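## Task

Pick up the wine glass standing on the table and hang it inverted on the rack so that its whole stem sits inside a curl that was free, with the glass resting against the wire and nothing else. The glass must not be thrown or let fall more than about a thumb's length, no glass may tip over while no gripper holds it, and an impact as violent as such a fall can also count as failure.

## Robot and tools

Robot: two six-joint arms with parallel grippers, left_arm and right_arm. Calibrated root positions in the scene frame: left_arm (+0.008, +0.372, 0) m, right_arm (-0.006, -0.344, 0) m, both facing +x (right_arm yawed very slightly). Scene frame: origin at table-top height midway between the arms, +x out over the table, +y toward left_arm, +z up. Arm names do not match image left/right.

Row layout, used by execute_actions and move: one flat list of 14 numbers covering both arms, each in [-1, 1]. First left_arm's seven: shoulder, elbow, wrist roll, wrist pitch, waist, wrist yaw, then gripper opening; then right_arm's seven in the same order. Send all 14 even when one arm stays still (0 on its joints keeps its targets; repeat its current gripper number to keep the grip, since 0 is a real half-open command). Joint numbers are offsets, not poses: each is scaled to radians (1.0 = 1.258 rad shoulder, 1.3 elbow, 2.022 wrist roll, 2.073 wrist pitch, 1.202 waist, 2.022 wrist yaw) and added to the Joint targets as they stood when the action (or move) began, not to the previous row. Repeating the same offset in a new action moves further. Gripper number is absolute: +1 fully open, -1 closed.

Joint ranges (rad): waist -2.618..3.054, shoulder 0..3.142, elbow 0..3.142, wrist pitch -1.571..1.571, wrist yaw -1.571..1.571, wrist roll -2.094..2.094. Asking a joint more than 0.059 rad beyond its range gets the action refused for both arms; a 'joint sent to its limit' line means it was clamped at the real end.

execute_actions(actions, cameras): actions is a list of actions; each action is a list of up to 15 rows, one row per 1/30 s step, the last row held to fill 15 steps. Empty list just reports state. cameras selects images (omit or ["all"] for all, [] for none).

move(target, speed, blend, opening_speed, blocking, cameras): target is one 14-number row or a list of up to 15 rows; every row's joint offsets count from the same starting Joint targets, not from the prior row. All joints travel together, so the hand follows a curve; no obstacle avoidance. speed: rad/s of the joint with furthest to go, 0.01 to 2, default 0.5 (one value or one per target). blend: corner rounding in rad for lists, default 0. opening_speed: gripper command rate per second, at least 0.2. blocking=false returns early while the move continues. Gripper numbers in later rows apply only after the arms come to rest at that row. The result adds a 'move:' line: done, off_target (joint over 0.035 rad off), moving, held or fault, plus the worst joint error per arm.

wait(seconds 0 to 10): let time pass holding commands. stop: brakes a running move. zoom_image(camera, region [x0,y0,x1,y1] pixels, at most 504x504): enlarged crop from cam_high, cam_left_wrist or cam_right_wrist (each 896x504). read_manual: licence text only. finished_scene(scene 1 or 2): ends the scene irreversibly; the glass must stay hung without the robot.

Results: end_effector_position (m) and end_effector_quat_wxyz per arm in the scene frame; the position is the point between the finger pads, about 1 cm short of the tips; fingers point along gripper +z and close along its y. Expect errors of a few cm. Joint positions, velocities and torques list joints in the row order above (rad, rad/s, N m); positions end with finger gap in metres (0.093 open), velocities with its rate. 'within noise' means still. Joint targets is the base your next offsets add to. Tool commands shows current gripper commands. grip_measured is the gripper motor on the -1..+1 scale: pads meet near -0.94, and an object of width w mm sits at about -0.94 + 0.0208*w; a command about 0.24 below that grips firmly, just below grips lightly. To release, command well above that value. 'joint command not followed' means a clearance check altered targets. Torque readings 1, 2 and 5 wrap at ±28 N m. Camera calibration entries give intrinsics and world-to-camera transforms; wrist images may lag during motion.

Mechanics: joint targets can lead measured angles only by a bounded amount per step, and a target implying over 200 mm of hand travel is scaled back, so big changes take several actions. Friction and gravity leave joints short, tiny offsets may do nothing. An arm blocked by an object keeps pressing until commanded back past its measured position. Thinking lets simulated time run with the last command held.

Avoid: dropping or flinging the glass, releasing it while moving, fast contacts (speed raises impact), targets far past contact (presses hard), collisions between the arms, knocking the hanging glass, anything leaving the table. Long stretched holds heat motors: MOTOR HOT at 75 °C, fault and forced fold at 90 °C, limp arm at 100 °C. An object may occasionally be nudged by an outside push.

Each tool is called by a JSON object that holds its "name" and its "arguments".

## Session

{"name": "execute_actions", "arguments": {"actions": []}}

{"name": "zoom_image", "arguments": {"camera": "cam_high", "region": [380, 200, 620, 440]}}

Scene clock: 0.00 s.
left_arm: end_effector_position=(+0.4116, +0.3657, +0.1154) grip_measured=+1.000 end_effector_quat_wxyz=(+0.616, -0.002, +0.788, +0.012) | right_arm: end_effector_position=(+0.3798, -0.3517, +0.1213) grip_measured=+1.000 end_effector_quat_wxyz=(+0.635, +0.012, +0.772, -0.012)
Joint names: [shoulder, elbow, wrist roll, wrist pitch, waist, wrist yaw]
Joint positions: left_arm=[1.57 0.392 0.002 0.934 -0.038 -0.059 0.093] | right_arm=[1.521 0.303 0.002 1.025 -0.023 0.026 0.093]
Joint velocities: within noise
Joint torques (N m): no reading
Heat: left arm: 29 °C; right arm: 30 °C.
Joint targets: left_arm=[1.562 0.400 0.002 0.940 -0.038 -0.059] | right_arm=[1.516 0.310 0.002 1.028 -0.023 0.026]
Tool commands: left_gripper/opening=+1.0 right_gripper/opening=+1.0
camera_calibration:
cam_left_wrist: T_world_to_cam=[[0.00468474, -0.999735, -0.0225243, 0.367558], [-0.619573, 0.0147785, -0.7848, 0.380347], [0.784925, 0.017632, -0.61934, -0.177478], [0, 0, 0, 1]] pos_world=[0.373238, 0.364969, 0.196856]
cam_right_wrist: T_world_to_cam=[[-0.0511206, -0.998147, -0.0329985, -0.325919], [-0.573131, 0.0563802, -0.817522, 0.376861], [0.817868, -0.0228798, -0.574951, -0.171161], [0, 0, 0, 1]] pos_world=[0.339316, -0.350479, 0.198929]

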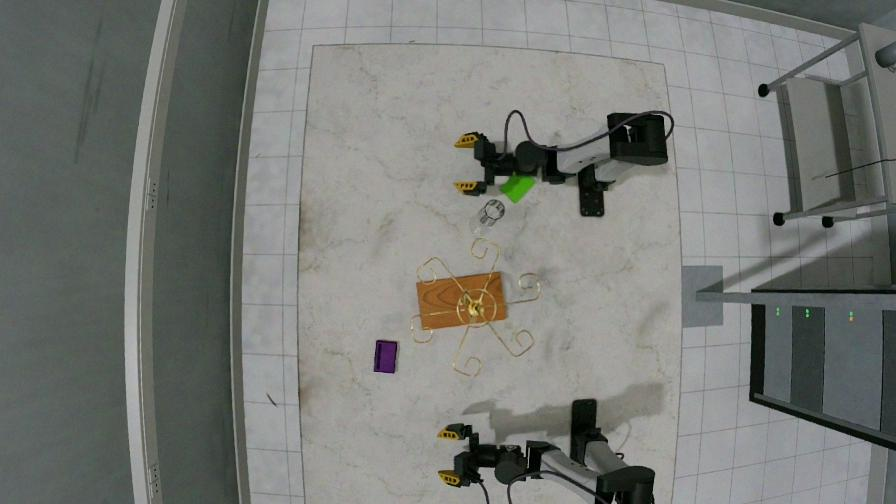

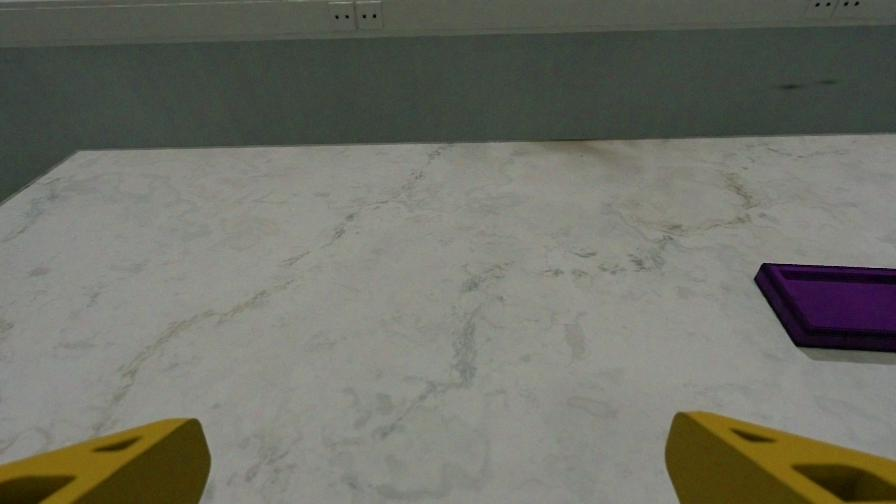

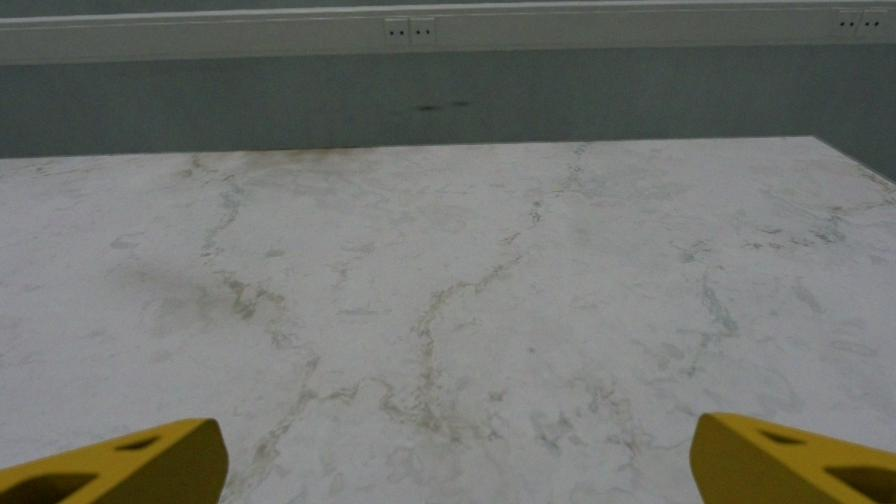

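Scaled by 2.100 from the camera's 896x504 image, which has a finer 1280x720 frame.

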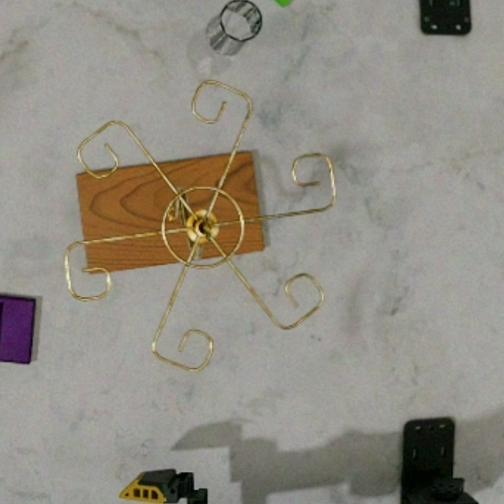

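{"name": "move", "arguments": {"target": [[-0.963,0.192,0,-0.405,0,0,1,0,1,0,-0.93,0,0,1],[-0.963,0.192,0,-0.405,-0.438,0.247,1,0,1,-0.777,-1,-0.152,-0.755,1],[-0.963,0.192,0,-0.405,-0.438,0.247,1,0.051,0.817,-0.777,-1,-0.152,-0.755,1]], "blend": [0.2,0.1,0], "speed": 1.3, "cameras": []}}

{"name": "move", "arguments": {"target": [0,0,0,0,0,0,1,0,0,0,-0.153,0,0,1], "speed": 1}}

{"name": "zoom_image", "arguments": {"camera": "cam_high", "region": [430, 150, 570, 290]}}

Scene clock: 55.70 s.
left_arm: end_effector_position=(+0.1424, +0.2043, +0.4125) grip_measured=+1.000 end_effector_quat_wxyz=(+0.744, +0.321, +0.478, -0.338) | right_arm: end_effector_position=(+0.3244, -0.2349, +0.3009) grip_measured=+1.000 end_effector_quat_wxyz=(+0.588, -0.544, +0.492, +0.341)
Joint names: [shoulder, elbow, wrist roll, wrist pitch, waist, wrist yaw]
Joint positions: left_arm=[0.353 0.625 0.002 0.106 -0.56 0.428 0.093] | right_arm=[1.589 1.375 -1.561 -1.036 -0.199 -1.49 0.093]
Joint velocities: within noise
Joint torques (N m): left_arm=[2.15 6.97 -0.09 1.57 -0.73 0.04] | right_arm=[-7.45 5.61 -0.15 0.45 -0.61 -0.9]
Heat: left arm: 35 °C; right arm: 33 °C.
Joint targets: left_arm=[0.350 0.649 0.002 0.100 -0.565 0.441] | right_arm=[1.580 1.372 -1.569 -1.046 -0.206 -1.501]
move: done
No camera images: "cameras" was empty.

Scene clock: 56.93 s.
left_arm: end_effector_position=(+0.1424, +0.2043, +0.4124) grip_measured=+1.000 end_effector_quat_wxyz=(+0.744, +0.322, +0.478, -0.338) | right_arm: end_effector_position=(+0.2982, -0.2300, +0.2966) grip_measured=+1.000 end_effector_quat_wxyz=(+0.522, -0.470, +0.565, +0.433)
Joint names: [shoulder, elbow, wrist roll, wrist pitch, waist, wrist yaw]
Joint positions: left_arm=[0.353 0.625 0.002 0.106 -0.56 0.429 0.093] | right_arm=[1.589 1.375 -1.562 -1.346 -0.199 -1.491 0.093]
Joint velocities: within noise
Joint torques (N m): left_arm=[2.13 7.16 -0.1 1.58 -0.81 0.03] | right_arm=[-6.95 5.35 -0.15 0.05 -0.62 -0.91]
Heat: left arm: 35 °C; right arm: 33 °C.
Joint targets: left_arm=[0.350 0.649 0.002 0.100 -0.565 0.441] | right_arm=[1.580 1.372 -1.569 -1.363 -0.206 -1.501]
move: done
camera_calibration:
cam_left_wrist: T_world_to_cam=[[-0.812704, -0.558037, -0.167654, 0.300156], [0.0940161, 0.158374, -0.982893, 0.399835], [0.575043, -0.814563, -0.0762466, 0.196516], [0, 0, 0, 1]] pos_world=[0.0933416, 0.264249, 0.458301]
cam_right_wrist: T_world_to_cam=[[0.979794, -0.196577, -0.0368957, -0.324786], [-0.125845, -0.462521, -0.877632, 0.231699], [0.155458, 0.864541, -0.477913, 0.372081], [0, 0, 0, 1]] pos_world=[0.289539, -0.27836, 0.369186]

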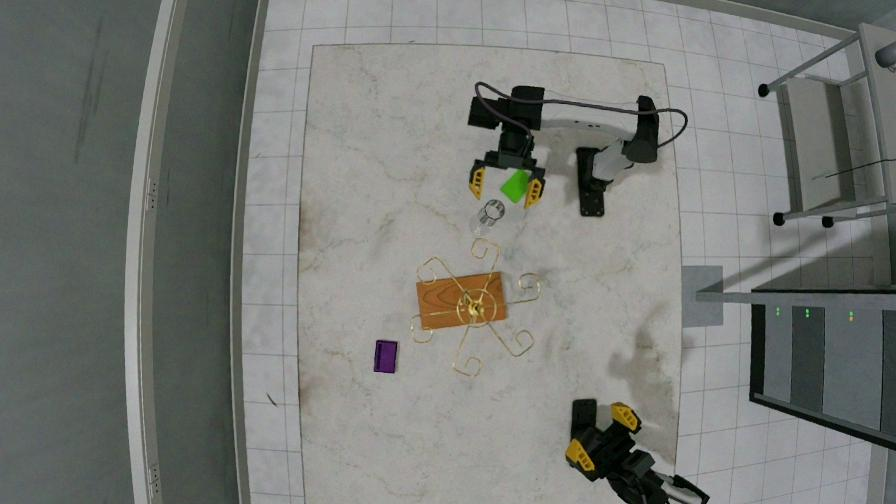

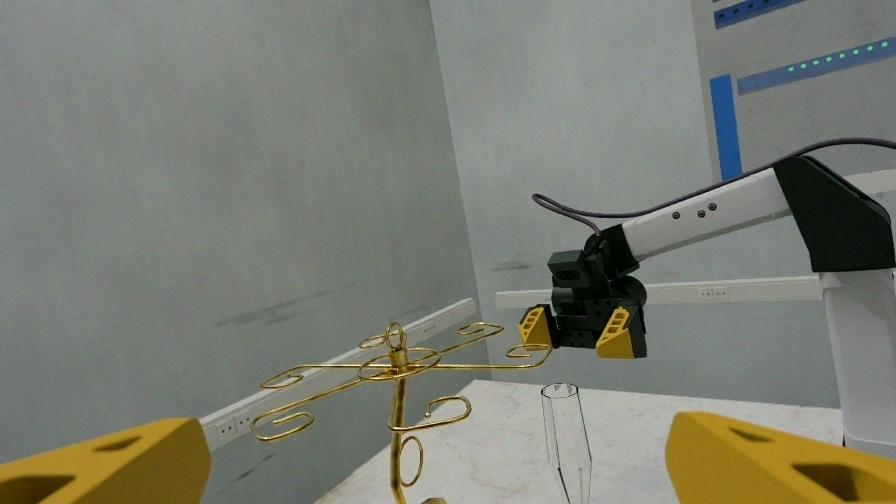

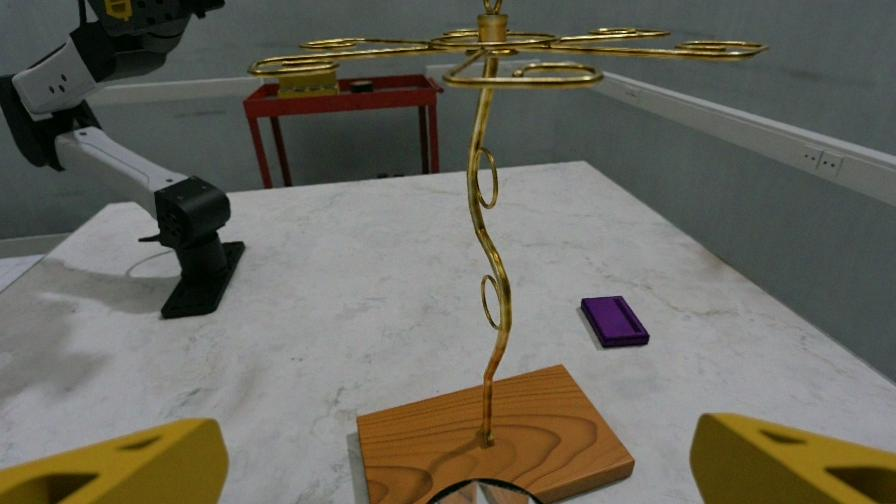

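Scaled by 3.600 from the camera's 896x504 image, which has a finer 1280x720 frame.

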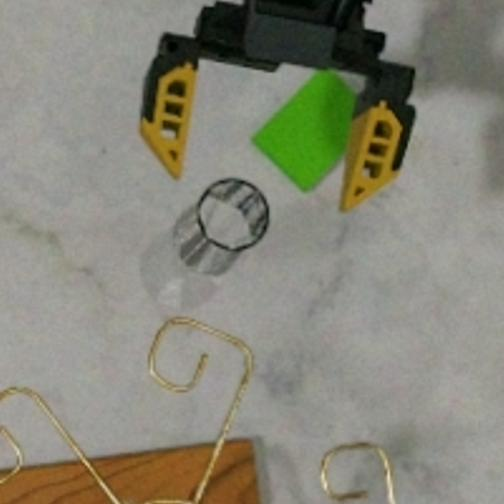

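{"name": "move", "arguments": {"target": [[0,0,0,0,0,0,1,0.037,0.038,0,-0.001,0.037,0,1],[0,0,0,0,0,0,1,0.056,-0.145,0,0.124,0.037,0,1],[0,0,0,0,0,0,1,0.133,-0.285,0,0.259,0.037,0,1]], "blend": [0.02,0.1,0], "speed": 0.6}}

{"name": "zoom_image", "arguments": {"camera": "cam_high", "region": [430, 150, 570, 290]}}

Scene clock: 94.53 s.
left_arm: end_effector_position=(+0.1424, +0.2042, +0.4123) grip_measured=+1.000 end_effector_quat_wxyz=(+0.744, +0.322, +0.478, -0.338) | right_arm: end_effector_position=(+0.3033, -0.2214, +0.1673) grip_measured=+1.000 end_effector_quat_wxyz=(+0.512, -0.474, +0.559, +0.447)
Joint names: [shoulder, elbow, wrist roll, wrist pitch, waist, wrist yaw]
Joint positions: left_arm=[0.353 0.625 0.002 0.105 -0.56 0.429 0.093] | right_arm=[1.744 1.01 -1.563 -0.843 -0.166 -1.496 0.093]
Joint velocities: left_arm=[-0.017 0.012 -0.022 -0.037 0.002 -0.168 0] | right_arm=[within noise]
Joint torques (N m): left_arm=[2.25 6.84 -0.05 1.62 -0.75 0.01] | right_arm=[-6.54 4.22 -0.16 0.36 0.32 -0.91]
Heat: left arm: 35 °C; right arm: 33 °C.
Joint targets: left_arm=[0.350 0.649 0.002 0.100 -0.565 0.441] | right_arm=[1.747 1.001 -1.570 -0.826 -0.162 -1.501]
move: done
camera_calibration:
cam_left_wrist: T_world_to_cam=[[-0.812943, -0.557695, -0.167632, 0.300046], [0.0938285, 0.158657, -0.982865, 0.399714], [0.574735, -0.814742, -0.0766517, 0.196728], [0, 0, 0, 1]] pos_world=[0.0933492, 0.264199, 0.458242]
cam_right_wrist: T_world_to_cam=[[0.985042, -0.163973, -0.0529608, -0.324565], [-0.123934, -0.460646, -0.878889, 0.122838], [0.119718, 0.872306, -0.474078, 0.313961], [0, 0, 0, 1]] pos_world=[0.297347, -0.270505, 0.239614]

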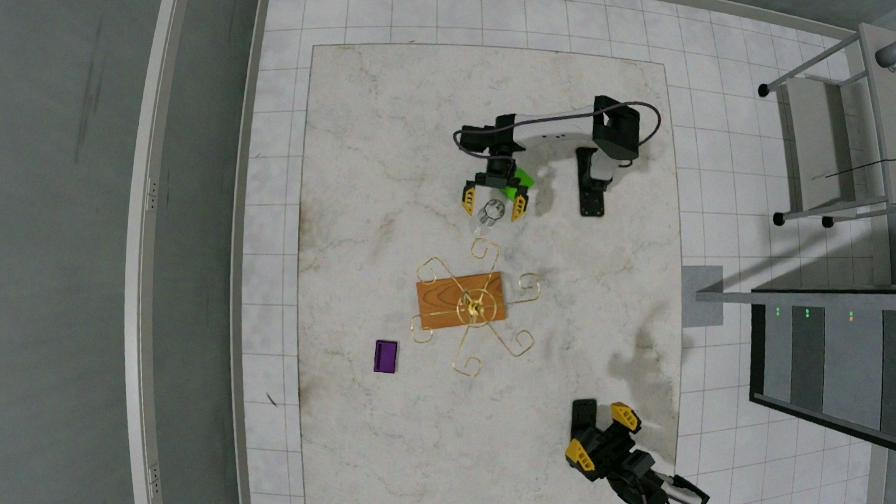

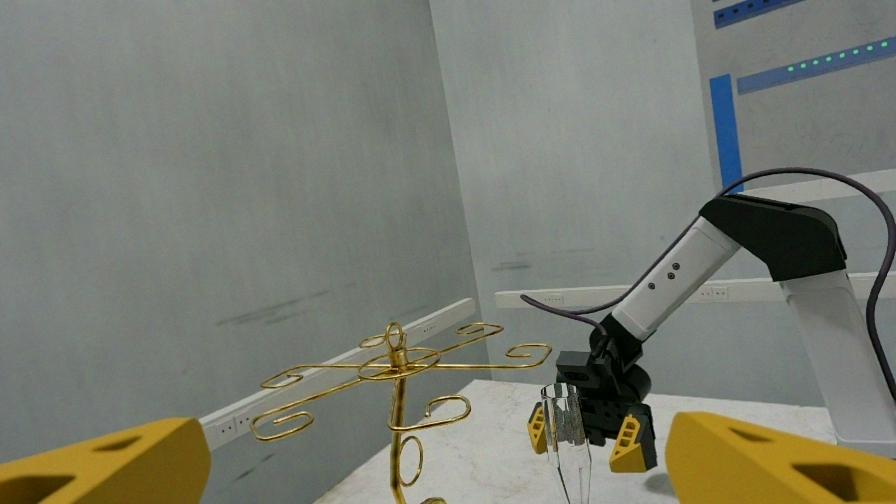

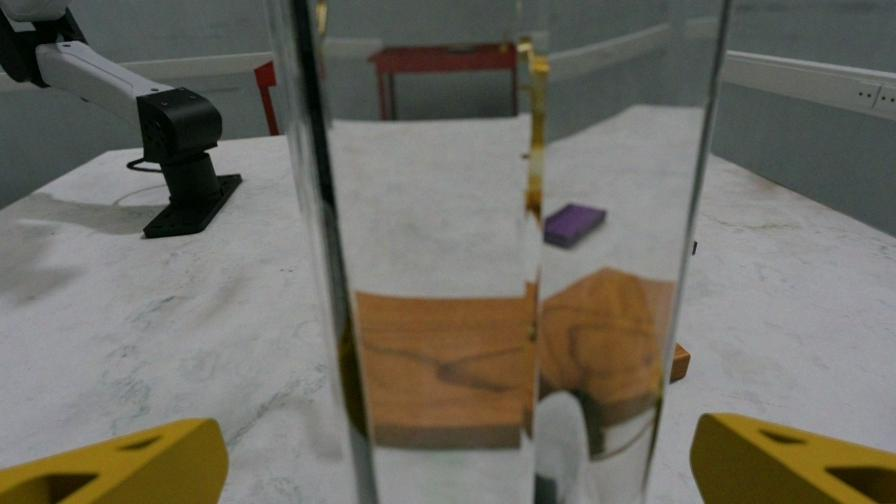

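Scaled by 3.600 from the camera's 896x504 image, which has a finer 1280x720 frame.

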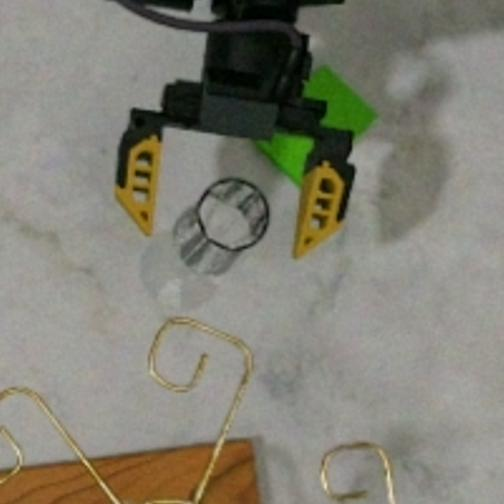

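{"name": "move", "arguments": {"target": [[0,0,0,0,0,0,1,0.014,0.018,0,-0.003,0,0,1],[0,0,0,0,0,0,1,0.014,0.018,0,-0.003,0,0,-0.3]], "opening_speed": 1.0, "cameras": ["cam_left_wrist","cam_high"]}}

{"name": "zoom_image", "arguments": {"camera": "cam_high", "region": [430, 150, 570, 290]}}

Scene clock: 109.10 s.
left_arm: end_effector_position=(+0.1424, +0.2042, +0.4123) grip_measured=+1.000 end_effector_quat_wxyz=(+0.744, +0.322, +0.478, -0.338) | right_arm: end_effector_position=(+0.3041, -0.2215, +0.1640) grip_measured=+0.009 end_effector_quat_wxyz=(+0.510, -0.470, +0.562, +0.451)
Joint names: [shoulder, elbow, wrist roll, wrist pitch, waist, wrist yaw]
Joint positions: left_arm=[0.353 0.625 0.002 0.105 -0.56 0.429 0.093] | right_arm=[1.757 1.01 -1.563 -0.842 -0.166 -1.497 0.046]
Joint velocities: within noise
Joint torques (N m): left_arm=[2.17 6.9 -0.07 1.59 -0.85 -0.01] | right_arm=[-6.42 5.9 -0.19 0.31 0.35 -0.85]
Heat: left arm: 35 °C; right arm: 33 °C.
Joint targets: left_arm=[0.350 0.649 0.002 0.100 -0.565 0.440] | right_arm=[1.765 1.025 -1.569 -0.832 -0.162 -1.501]
move: done
camera_calibration:
cam_left_wrist: T_world_to_cam=[[-0.812943, -0.557695, -0.167632, 0.300046], [0.0938285, 0.158657, -0.982865, 0.399714], [0.574735, -0.814742, -0.0766517, 0.196728], [0, 0, 0, 1]] pos_world=[0.0933492, 0.264199, 0.458242]
Images, in order (width x height): cam_high 896x504, cam_left_wrist 896x504.

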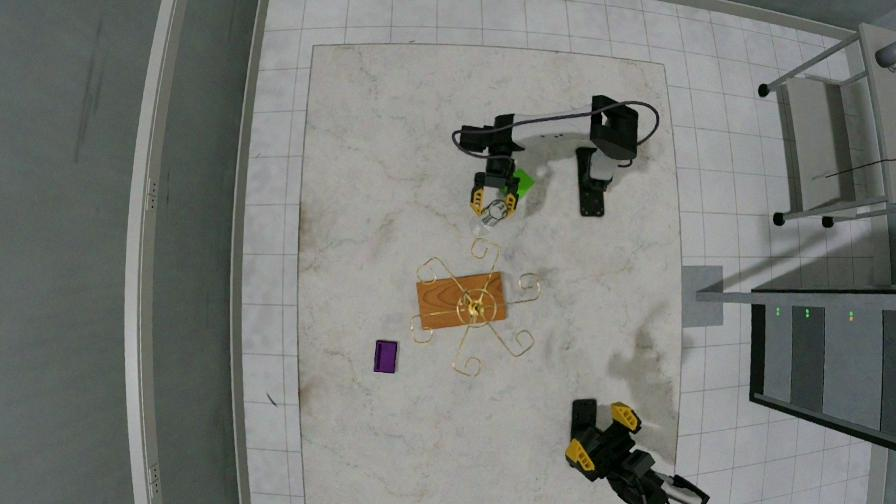

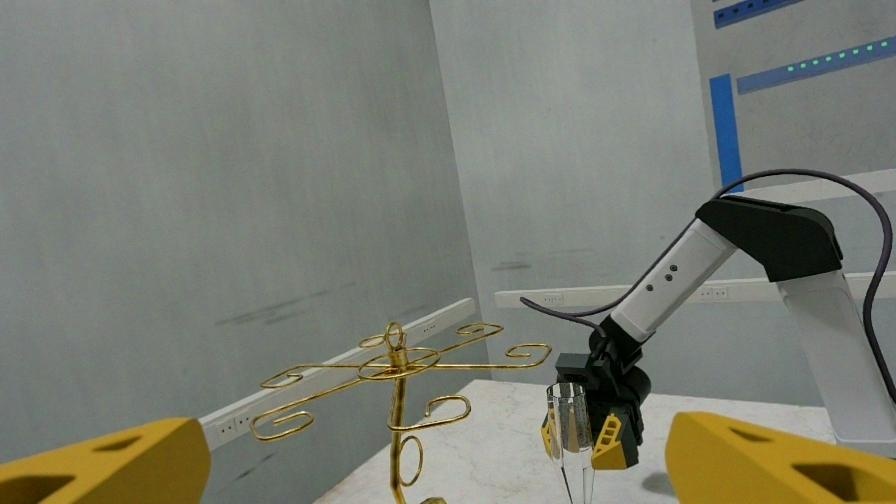

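Scaled by 3.600 from the camera's 896x504 image, which has a finer 1280x720 frame.

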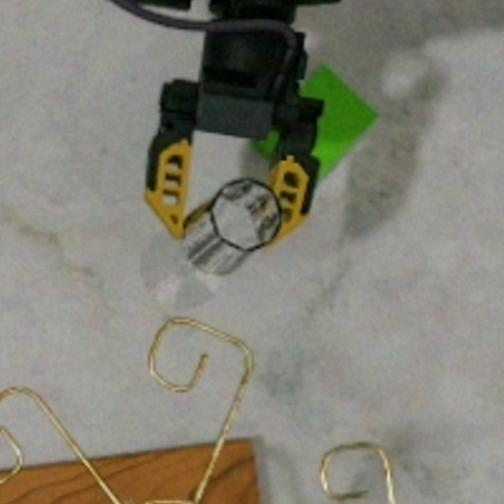

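{"name": "move", "arguments": {"target": [[0,0,0,0,0,0,1,-0.077,0.14,0,-0.134,0,0,-0.3],[0,0,0,0,0,0,1,-0.096,0.323,0,-0.26,-0.1,0,-0.3],[0,0,0,0,0,0,1,-0.096,0.323,1,-0.26,-0.1,-0.042,-0.3]], "blend": [0.1,0.1,0], "speed": [0.5,0.8,1.1], "cameras": []}}

{"name": "move", "arguments": {"target": [0,0,0,0,0,0,1,0,0,0.554,0,0,0,-0.3], "speed": 1, "cameras": ["cam_high","cam_left_wrist"]}}

{"name": "zoom_image", "arguments": {"camera": "cam_high", "region": [430, 150, 570, 290]}}

{"name": "zoom_image", "arguments": {"camera": "cam_left_wrist", "region": [420, 200, 680, 420]}}

Scene clock: 134.33 s.
left_arm: end_effector_position=(+0.1423, +0.2042, +0.4123) grip_measured=+1.000 end_effector_quat_wxyz=(+0.744, +0.322, +0.478, -0.338) | right_arm: end_effector_position=(+0.3227, -0.2585, +0.2958) grip_measured=-0.001 end_effector_quat_wxyz=(-0.069, +0.254, +0.671, +0.693)
Joint names: [shoulder, elbow, wrist roll, wrist pitch, waist, wrist yaw]
Joint positions: left_arm=[0.353 0.625 0.002 0.105 -0.56 0.429 0.093] | right_arm=[1.664 1.417 0.434 -1.351 -0.279 -1.541 0.045]
Joint velocities: within noise
Joint torques (N m): left_arm=[2.29 6.87 -0.07 1.61 -0.81 0.04] | right_arm=[-8.57 7.61 0.02 0.04 -0.44 -1.19]
Heat: left arm: 36 °C; right arm: 34 °C.
Joint targets: left_arm=[0.350 0.649 0.002 0.100 -0.565 0.441] | right_arm=[1.644 1.445 0.453 -1.371 -0.282 -1.578]
joint sent to its limit (right arm) — the wrist yaw, lower limit.
move: off_target (right_arm); right_arm: the wrist yaw is farthest, 0.044 rad from its target
No camera images: "cameras" was empty.

Scene clock: 136.40 s.
left_arm: end_effector_position=(+0.1423, +0.2042, +0.4123) grip_measured=+1.000 end_effector_quat_wxyz=(+0.744, +0.322, +0.478, -0.338) | right_arm: end_effector_position=(+0.3224, -0.2584, +0.2962) grip_measured=-0.002 end_effector_quat_wxyz=(-0.431, +0.574, +0.429, +0.549)
Joint names: [shoulder, elbow, wrist roll, wrist pitch, waist, wrist yaw]
Joint positions: left_arm=[0.353 0.625 0.002 0.105 -0.56 0.429 0.093] | right_arm=[1.664 1.417 1.564 -1.355 -0.279 -1.544 0.045]
Joint velocities: within noise
Joint torques (N m): left_arm=[2.28 7.19 -0.07 1.66 -0.88 -0.01] | right_arm=[-8.55 7.42 0 -0.02 -0.44 -1.16]
Heat: left arm: 36 °C; right arm: 34 °C.
Joint targets: left_arm=[0.350 0.649 0.002 0.100 -0.565 0.441] | right_arm=[1.644 1.445 1.573 -1.371 -0.282 -1.578]
move: done
camera_calibration:
cam_left_wrist: T_world_to_cam=[[-0.813182, -0.557352, -0.16761, 0.299936], [0.093641, 0.158941, -0.982837, 0.399594], [0.574427, -0.814921, -0.0770568, 0.196939], [0, 0, 0, 1]] pos_world=[0.0933569, 0.264148, 0.458183]
Images, in order (width x height): cam_high 896x504, cam_left_wrist 896x504.

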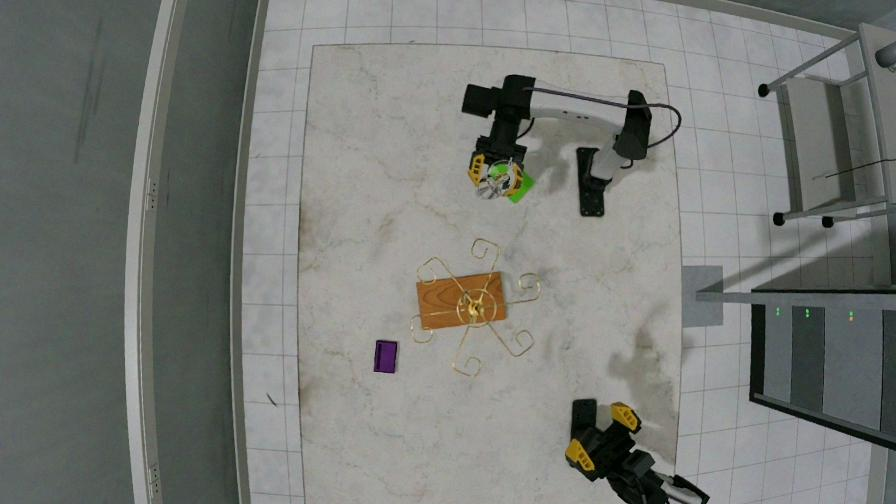

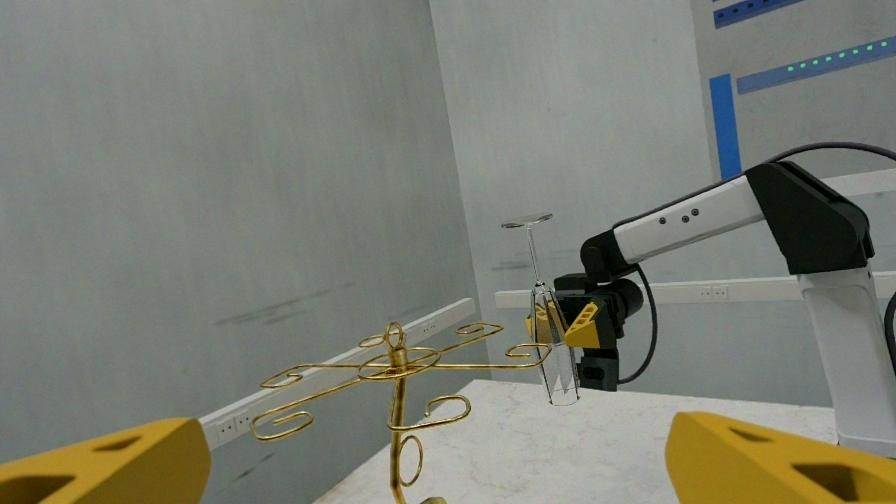

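Scaled by 3.600 from the camera's 896x504 image, which has a finer 1280x720 frame.

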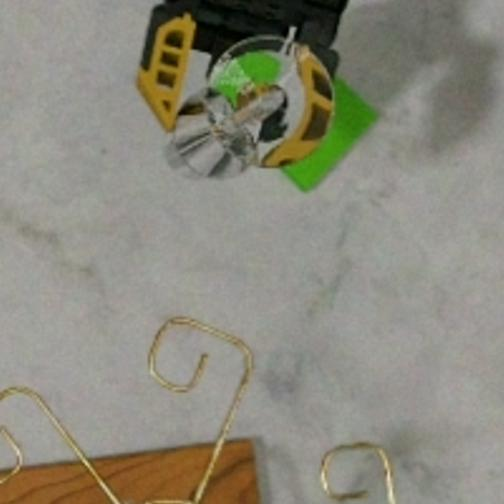

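Scaled by 1.938 from the camera's 896x504 image, which has a finer 1280x720 frame.

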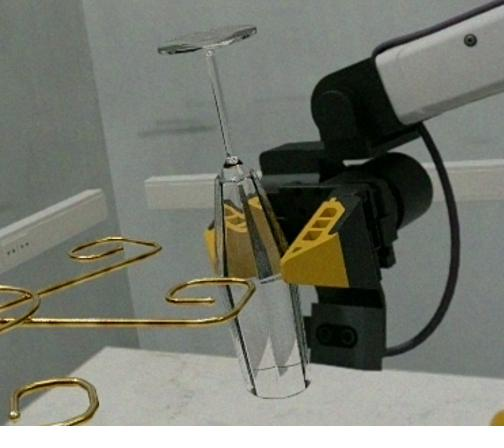

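{"name": "move", "arguments": {"target": [0,0,0,0,0,0,1,0.324,0.195,0,0.074,0.226,0,-0.3], "speed": 0.5, "cameras": ["cam_high","cam_left_wrist"]}}

{"name": "zoom_image", "arguments": {"camera": "cam_high", "region": [430, 190, 530, 290]}}

{"name": "zoom_image", "arguments": {"camera": "cam_left_wrist", "region": [380, 240, 600, 420]}}

Scene clock: 209.17 s.
left_arm: end_effector_position=(+0.1423, +0.2042, +0.4123) grip_measured=+1.000 end_effector_quat_wxyz=(+0.744, +0.322, +0.478, -0.338) | right_arm: end_effector_position=(+0.3815, -0.1735, +0.2315) grip_measured=-0.002 end_effector_quat_wxyz=(+0.507, -0.516, -0.496, -0.480)
Joint names: [shoulder, elbow, wrist roll, wrist pitch, waist, wrist yaw]
Joint positions: left_arm=[0.353 0.625 0.002 0.105 -0.56 0.429 0.093] | right_arm=[2.055 1.666 1.566 -1.234 -0.009 -1.546 0.045]
Joint velocities: within noise
Joint torques (N m): left_arm=[2.06 6.89 -0.11 1.6 -0.87 0] | right_arm=[-10.32 7.77 -0.04 0.3 -0.17 -1.09]
Heat: left arm: 37 °C; right arm: 37 °C.
Joint targets: left_arm=[0.350 0.649 0.002 0.100 -0.565 0.441] | right_arm=[2.052 1.698 1.573 -1.218 -0.010 -1.578]
move: done
camera_calibration:
cam_left_wrist: T_world_to_cam=[[-0.813182, -0.557352, -0.16761, 0.299936], [0.093641, 0.158941, -0.982837, 0.399594], [0.574427, -0.814921, -0.0770568, 0.196939], [0, 0, 0, 1]] pos_world=[0.0933569, 0.264148, 0.458183]
Images, in order (width x height): cam_high 896x504, cam_left_wrist 896x504.

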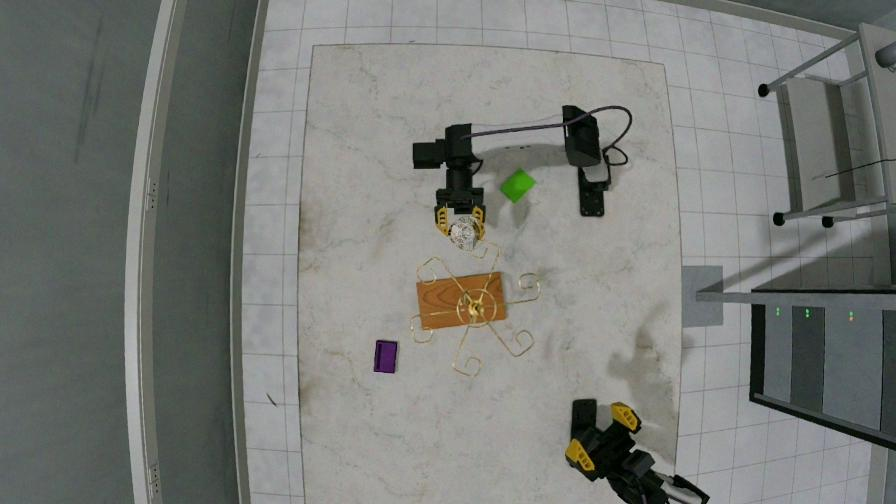

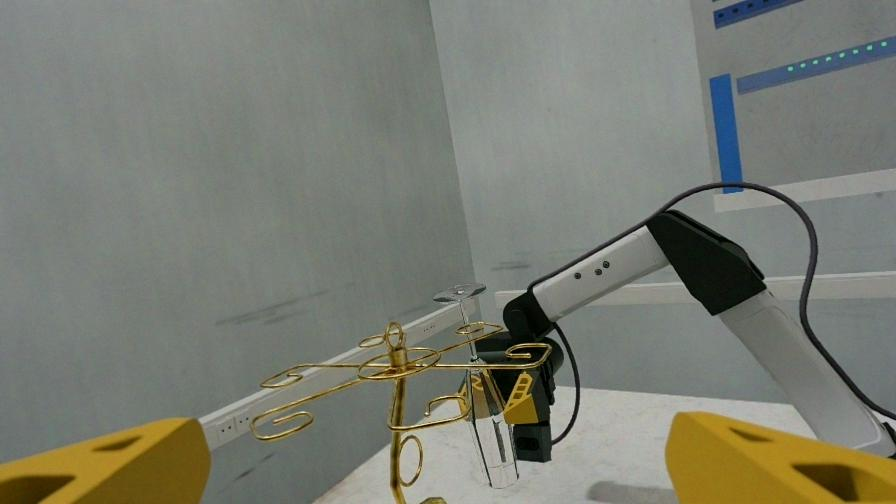

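Scaled by 5.040 from the camera's 896x504 image, which has a finer 1280x720 frame.

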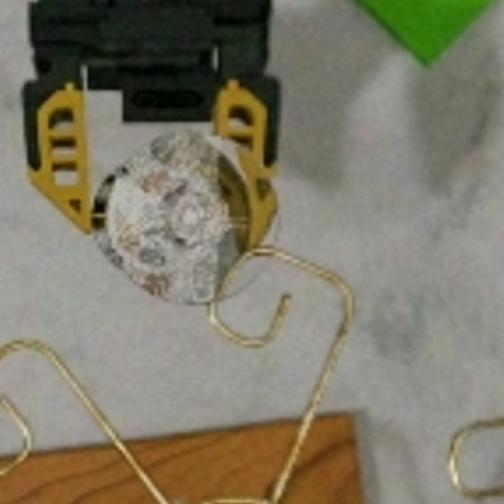

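Scaled by 2.291 from the camera's 896x504 image, which has a finer 1280x720 frame.

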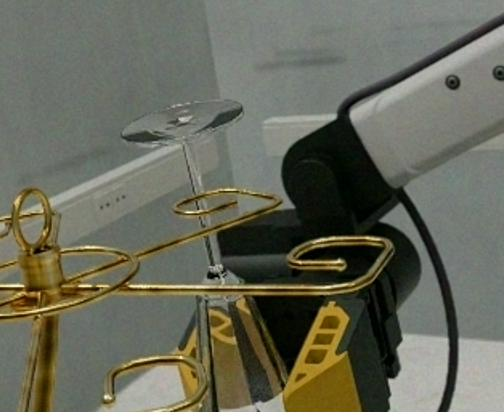

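{"name": "move", "arguments": {"target": [[0,0,0,0,0,0,1,0.063,0.087,0,-0.016,0.134,0,-0.3],[0,0,0,0,0,0,1,-0.034,-0.052,0,0.012,0.121,0,-0.3],[0,0,0,0,0,0,1,-0.095,-0.132,0,0.026,0.09,0,-0.3]], "blend": [0.03,0.01,0], "speed": 0.35, "cameras": ["cam_high","cam_left_wrist"]}}

{"name": "zoom_image", "arguments": {"camera": "cam_high", "region": [430, 190, 530, 290]}}

{"name": "zoom_image", "arguments": {"camera": "cam_left_wrist", "region": [380, 240, 600, 420]}}

Scene clock: 246.20 s.
left_arm: end_effector_position=(+0.1424, +0.2042, +0.4122) grip_measured=+1.000 end_effector_quat_wxyz=(+0.744, +0.322, +0.478, -0.338) | right_arm: end_effector_position=(+0.3385, -0.1345, +0.2311) grip_measured=-0.002 end_effector_quat_wxyz=(+0.531, -0.485, -0.525, -0.454)
Joint names: [shoulder, elbow, wrist roll, wrist pitch, waist, wrist yaw]
Joint positions: left_arm=[0.353 0.625 0.002 0.105 -0.56 0.429 0.093] | right_arm=[1.967 1.535 1.568 -1.18 0.101 -1.548 0.045]
Joint velocities: within noise
Joint torques (N m): left_arm=[2.15 7.02 -0.07 1.6 -0.83 0] | right_arm=[-12.46 4.42 -0.04 0.32 -0.44 -1.13]
Heat: left arm: 38 °C; right arm: 38 °C.
Joint targets: left_arm=[0.350 0.649 0.002 0.100 -0.565 0.441] | right_arm=[1.932 1.526 1.573 -1.164 0.098 -1.578]
move: done
camera_calibration:
cam_left_wrist: T_world_to_cam=[[-0.813236, -0.557318, -0.16746, 0.299874], [0.0933235, 0.15914, -0.982835, 0.399518], [0.574402, -0.814905, -0.0774077, 0.197048], [0, 0, 0, 1]] pos_world=[0.0933987, 0.264122, 0.458131]
Images, in order (width x height): cam_high 896x504, cam_left_wrist 896x504.

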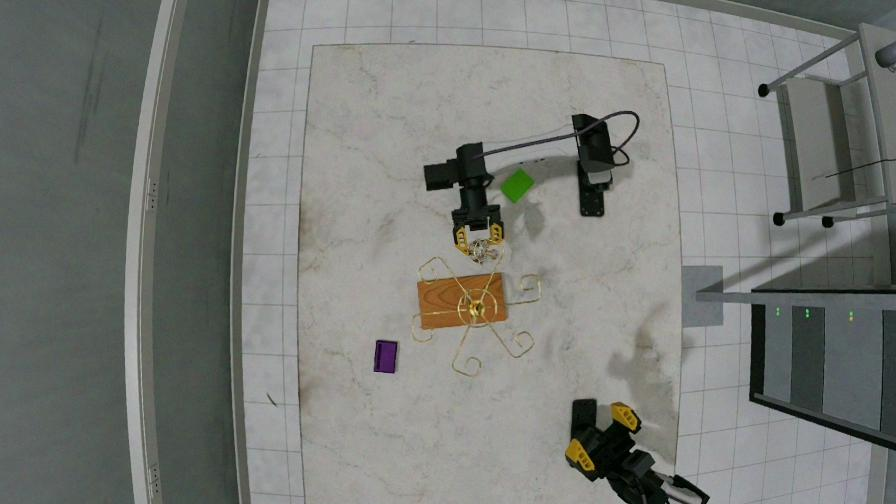

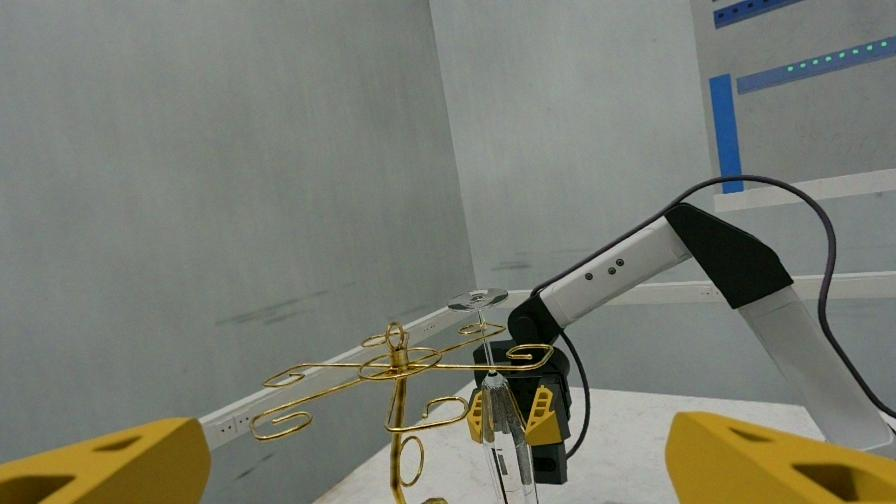

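Scaled by 5.040 from the camera's 896x504 image, which has a finer 1280x720 frame.

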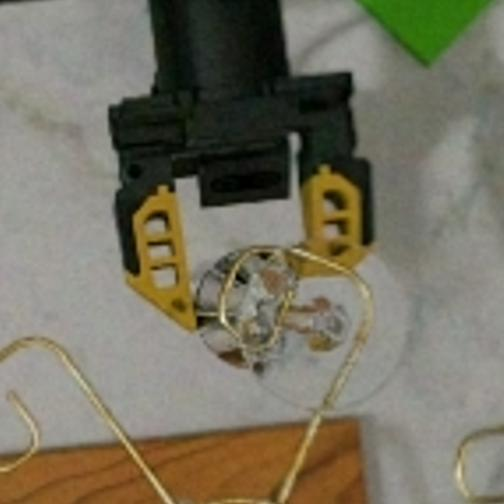

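Scaled by 2.291 from the camera's 896x504 image, which has a finer 1280x720 frame.

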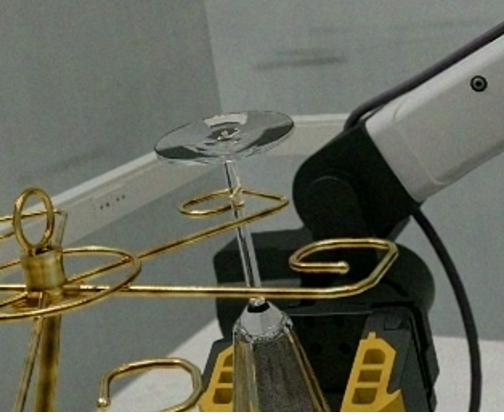

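{"name": "move", "arguments": {"target": [[0,0,0,0,0,0,1,-0.036,-0.047,0,0.008,0.007,0,-0.3],[0,0,0,0,0,0,1,-0.021,-0.028,0,0.005,-0.024,0,-0.3],[0,0,0,0,0,0,1,0.033,0.043,0,-0.008,-0.042,0,-0.3]], "blend": [0.005,0.005,0], "speed": 0.15, "cameras": ["cam_high","cam_left_wrist"]}}

{"name": "zoom_image", "arguments": {"camera": "cam_high", "region": [430, 190, 530, 290]}}

{"name": "zoom_image", "arguments": {"camera": "cam_left_wrist", "region": [430, 270, 540, 370]}}

Scene clock: 289.40 s.
left_arm: end_effector_position=(+0.1424, +0.2042, +0.4122) grip_measured=+1.000 end_effector_quat_wxyz=(+0.744, +0.322, +0.478, -0.338) | right_arm: end_effector_position=(+0.3512, -0.1507, +0.2336) grip_measured=-0.002 end_effector_quat_wxyz=(+0.515, -0.491, -0.519, -0.473)
Joint names: [shoulder, elbow, wrist roll, wrist pitch, waist, wrist yaw]
Joint positions: left_arm=[0.353 0.625 0.002 0.105 -0.56 0.429 0.093] | right_arm=[1.97 1.549 1.568 -1.167 0.054 -1.548 0.045]
Joint velocities: within noise
Joint torques (N m): left_arm=[2.28 6.93 -0.08 1.62 -0.84 -0.02] | right_arm=[-8.92 7.94 -0.01 0.04 -0.53 -1.07]
Heat: left arm: 38 °C; right arm: 46 °C.
Joint targets: left_arm=[0.350 0.649 0.002 0.100 -0.565 0.440] | right_arm=[1.974 1.583 1.573 -1.180 0.048 -1.578]
move: done
camera_calibration:
cam_left_wrist: T_world_to_cam=[[-0.813236, -0.557318, -0.16746, 0.299874], [0.0933235, 0.15914, -0.982835, 0.399518], [0.574402, -0.814905, -0.0774077, 0.197048], [0, 0, 0, 1]] pos_world=[0.0933987, 0.264122, 0.458131]
Images, in order (width x height): cam_high 896x504, cam_left_wrist 896x504.

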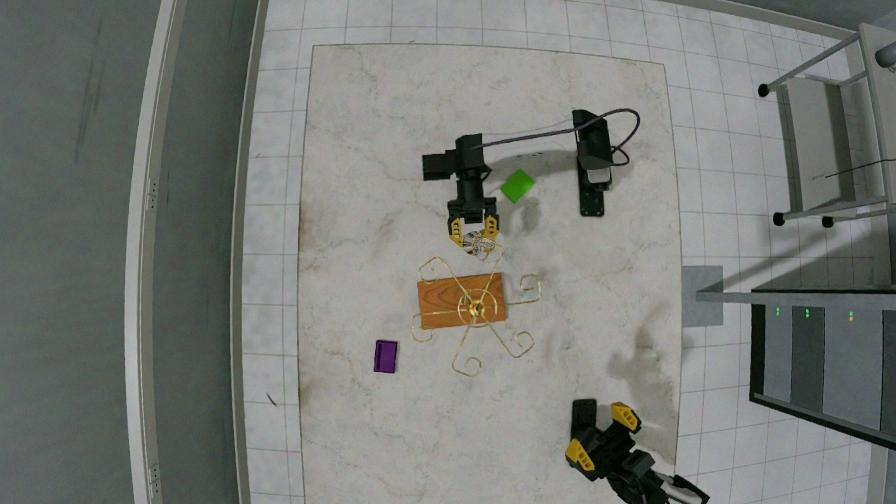

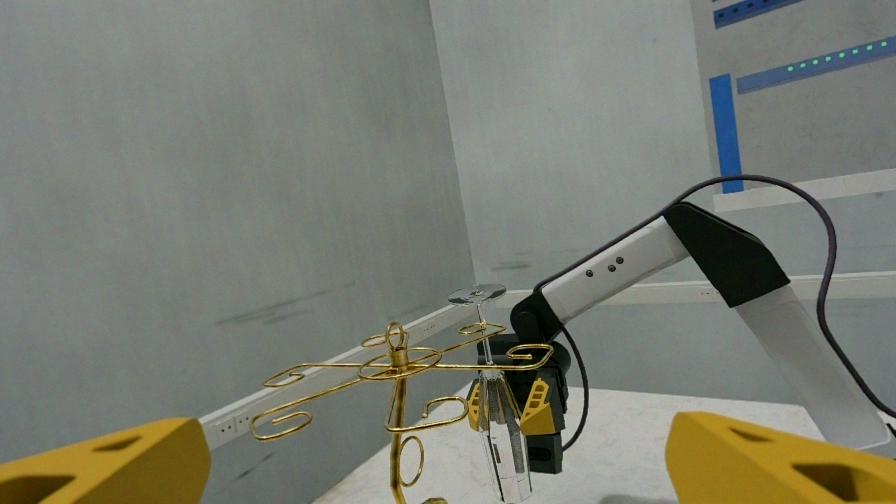

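Scaled by 5.040 from the camera's 896x504 image, which has a finer 1280x720 frame.

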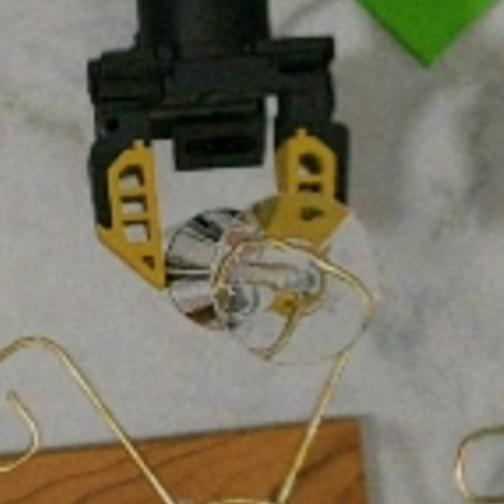

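Scaled by 4.582 from the camera's 896x504 image, which has a finer 1280x720 frame.

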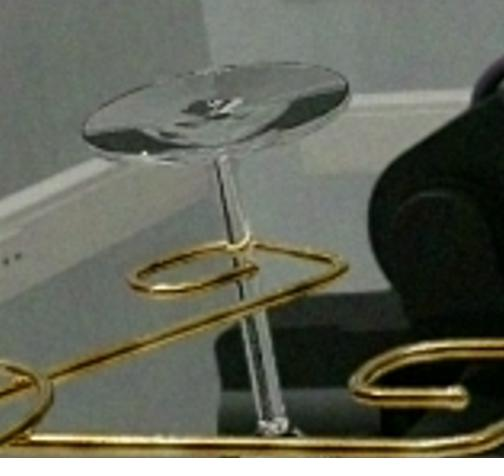

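{"name": "move", "arguments": {"target": [[0,0,0,0,0,0,1,0.023,-0.035,0,0.036,0,0,-0.3],[0,0,0,0,0,0,1,0.023,-0.035,0,0.036,0,0,0.7],[0,0,0,0,0,0,1,0.059,-0.134,0,0.12,0,0,0.7],[0,0,0,0,0,0,1,0.117,-0.211,0,0.204,0,0,0.7]], "speed": [0.15,0.3,0.4,0.4], "blend": [0,0,0.03,0], "opening_speed": 1.2, "cameras": ["cam_left_wrist"]}}

Scene clock: 307.33 s.
left_arm: end_effector_position=(+0.1424, +0.2042, +0.4122) grip_measured=+1.000 end_effector_quat_wxyz=(+0.744, +0.322, +0.478, -0.338) | right_arm: end_effector_position=(+0.3523, -0.1507, +0.1311) grip_measured=+0.697 end_effector_quat_wxyz=(+0.517, -0.483, -0.517, -0.482)
Joint names: [shoulder, elbow, wrist roll, wrist pitch, waist, wrist yaw]
Joint positions: left_arm=[0.353 0.625 0.002 0.105 -0.56 0.429 0.093] | right_arm=[2.117 1.317 1.568 -0.775 0.054 -1.57 0.079]
Joint velocities: within noise
Joint torques (N m): left_arm=[2.15 7.02 -0.11 1.59 -0.79 0.03] | right_arm=[-9.37 3.81 -0.07 0.35 -0.66 -0.86]
Heat: left arm: 39 °C; right arm: 42 °C.
Joint targets: left_arm=[0.350 0.649 0.002 0.100 -0.565 0.440] | right_arm=[2.121 1.308 1.573 -0.757 0.047 -1.578]
move: done
camera_calibration:
cam_left_wrist: T_world_to_cam=[[-0.813236, -0.557318, -0.16746, 0.299874], [0.0933235, 0.15914, -0.982835, 0.399518], [0.574402, -0.814905, -0.0774077, 0.197048], [0, 0, 0, 1]] pos_world=[0.0933987, 0.264122, 0.458131]
Images, in order (width x height): cam_left_wrist 896x504.

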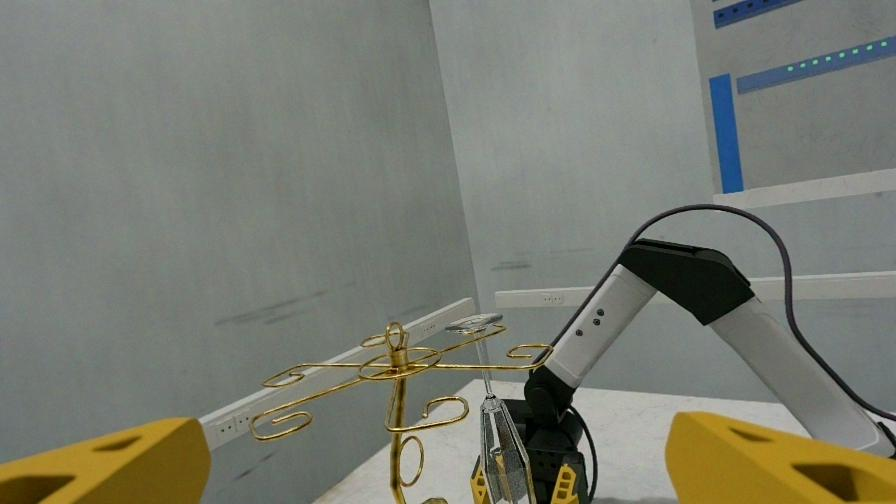

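{"name": "move", "arguments": {"target": [0,0,0,0,0,0,1,0.016,-0.03,0,0.028,0,0,1], "speed": 0.5, "cameras": []}}

{"name": "finished_scene", "arguments": {"scene": 2}}

Scene clock: 318.80 s.
left_arm: end_effector_position=(+0.1424, +0.2042, +0.4122) grip_measured=+1.000 end_effector_quat_wxyz=(+0.744, +0.322, +0.478, -0.338) | right_arm: end_effector_position=(+0.3487, -0.1509, +0.1171) grip_measured=+0.999 end_effector_quat_wxyz=(+0.516, -0.482, -0.517, -0.483)
Joint names: [shoulder, elbow, wrist roll, wrist pitch, waist, wrist yaw]
Joint positions: left_arm=[0.353 0.625 0.002 0.105 -0.56 0.429 0.093] | right_arm=[2.134 1.279 1.568 -0.717 0.054 -1.57 0.093]
Joint velocities: within noise
Joint torques (N m): left_arm=[2.13 6.98 -0.07 1.62 -0.79 -0.02] | right_arm=[-8.98 3.77 -0.05 0.37 -0.66 -0.85]
Heat: left arm: 39 °C; right arm: 41 °C.
Joint targets: left_arm=[0.350 0.649 0.002 0.100 -0.565 0.440] | right_arm=[2.141 1.269 1.573 -0.699 0.047 -1.578]
move: done
No camera images: "cameras" was empty.

The scene is finished: the task was done.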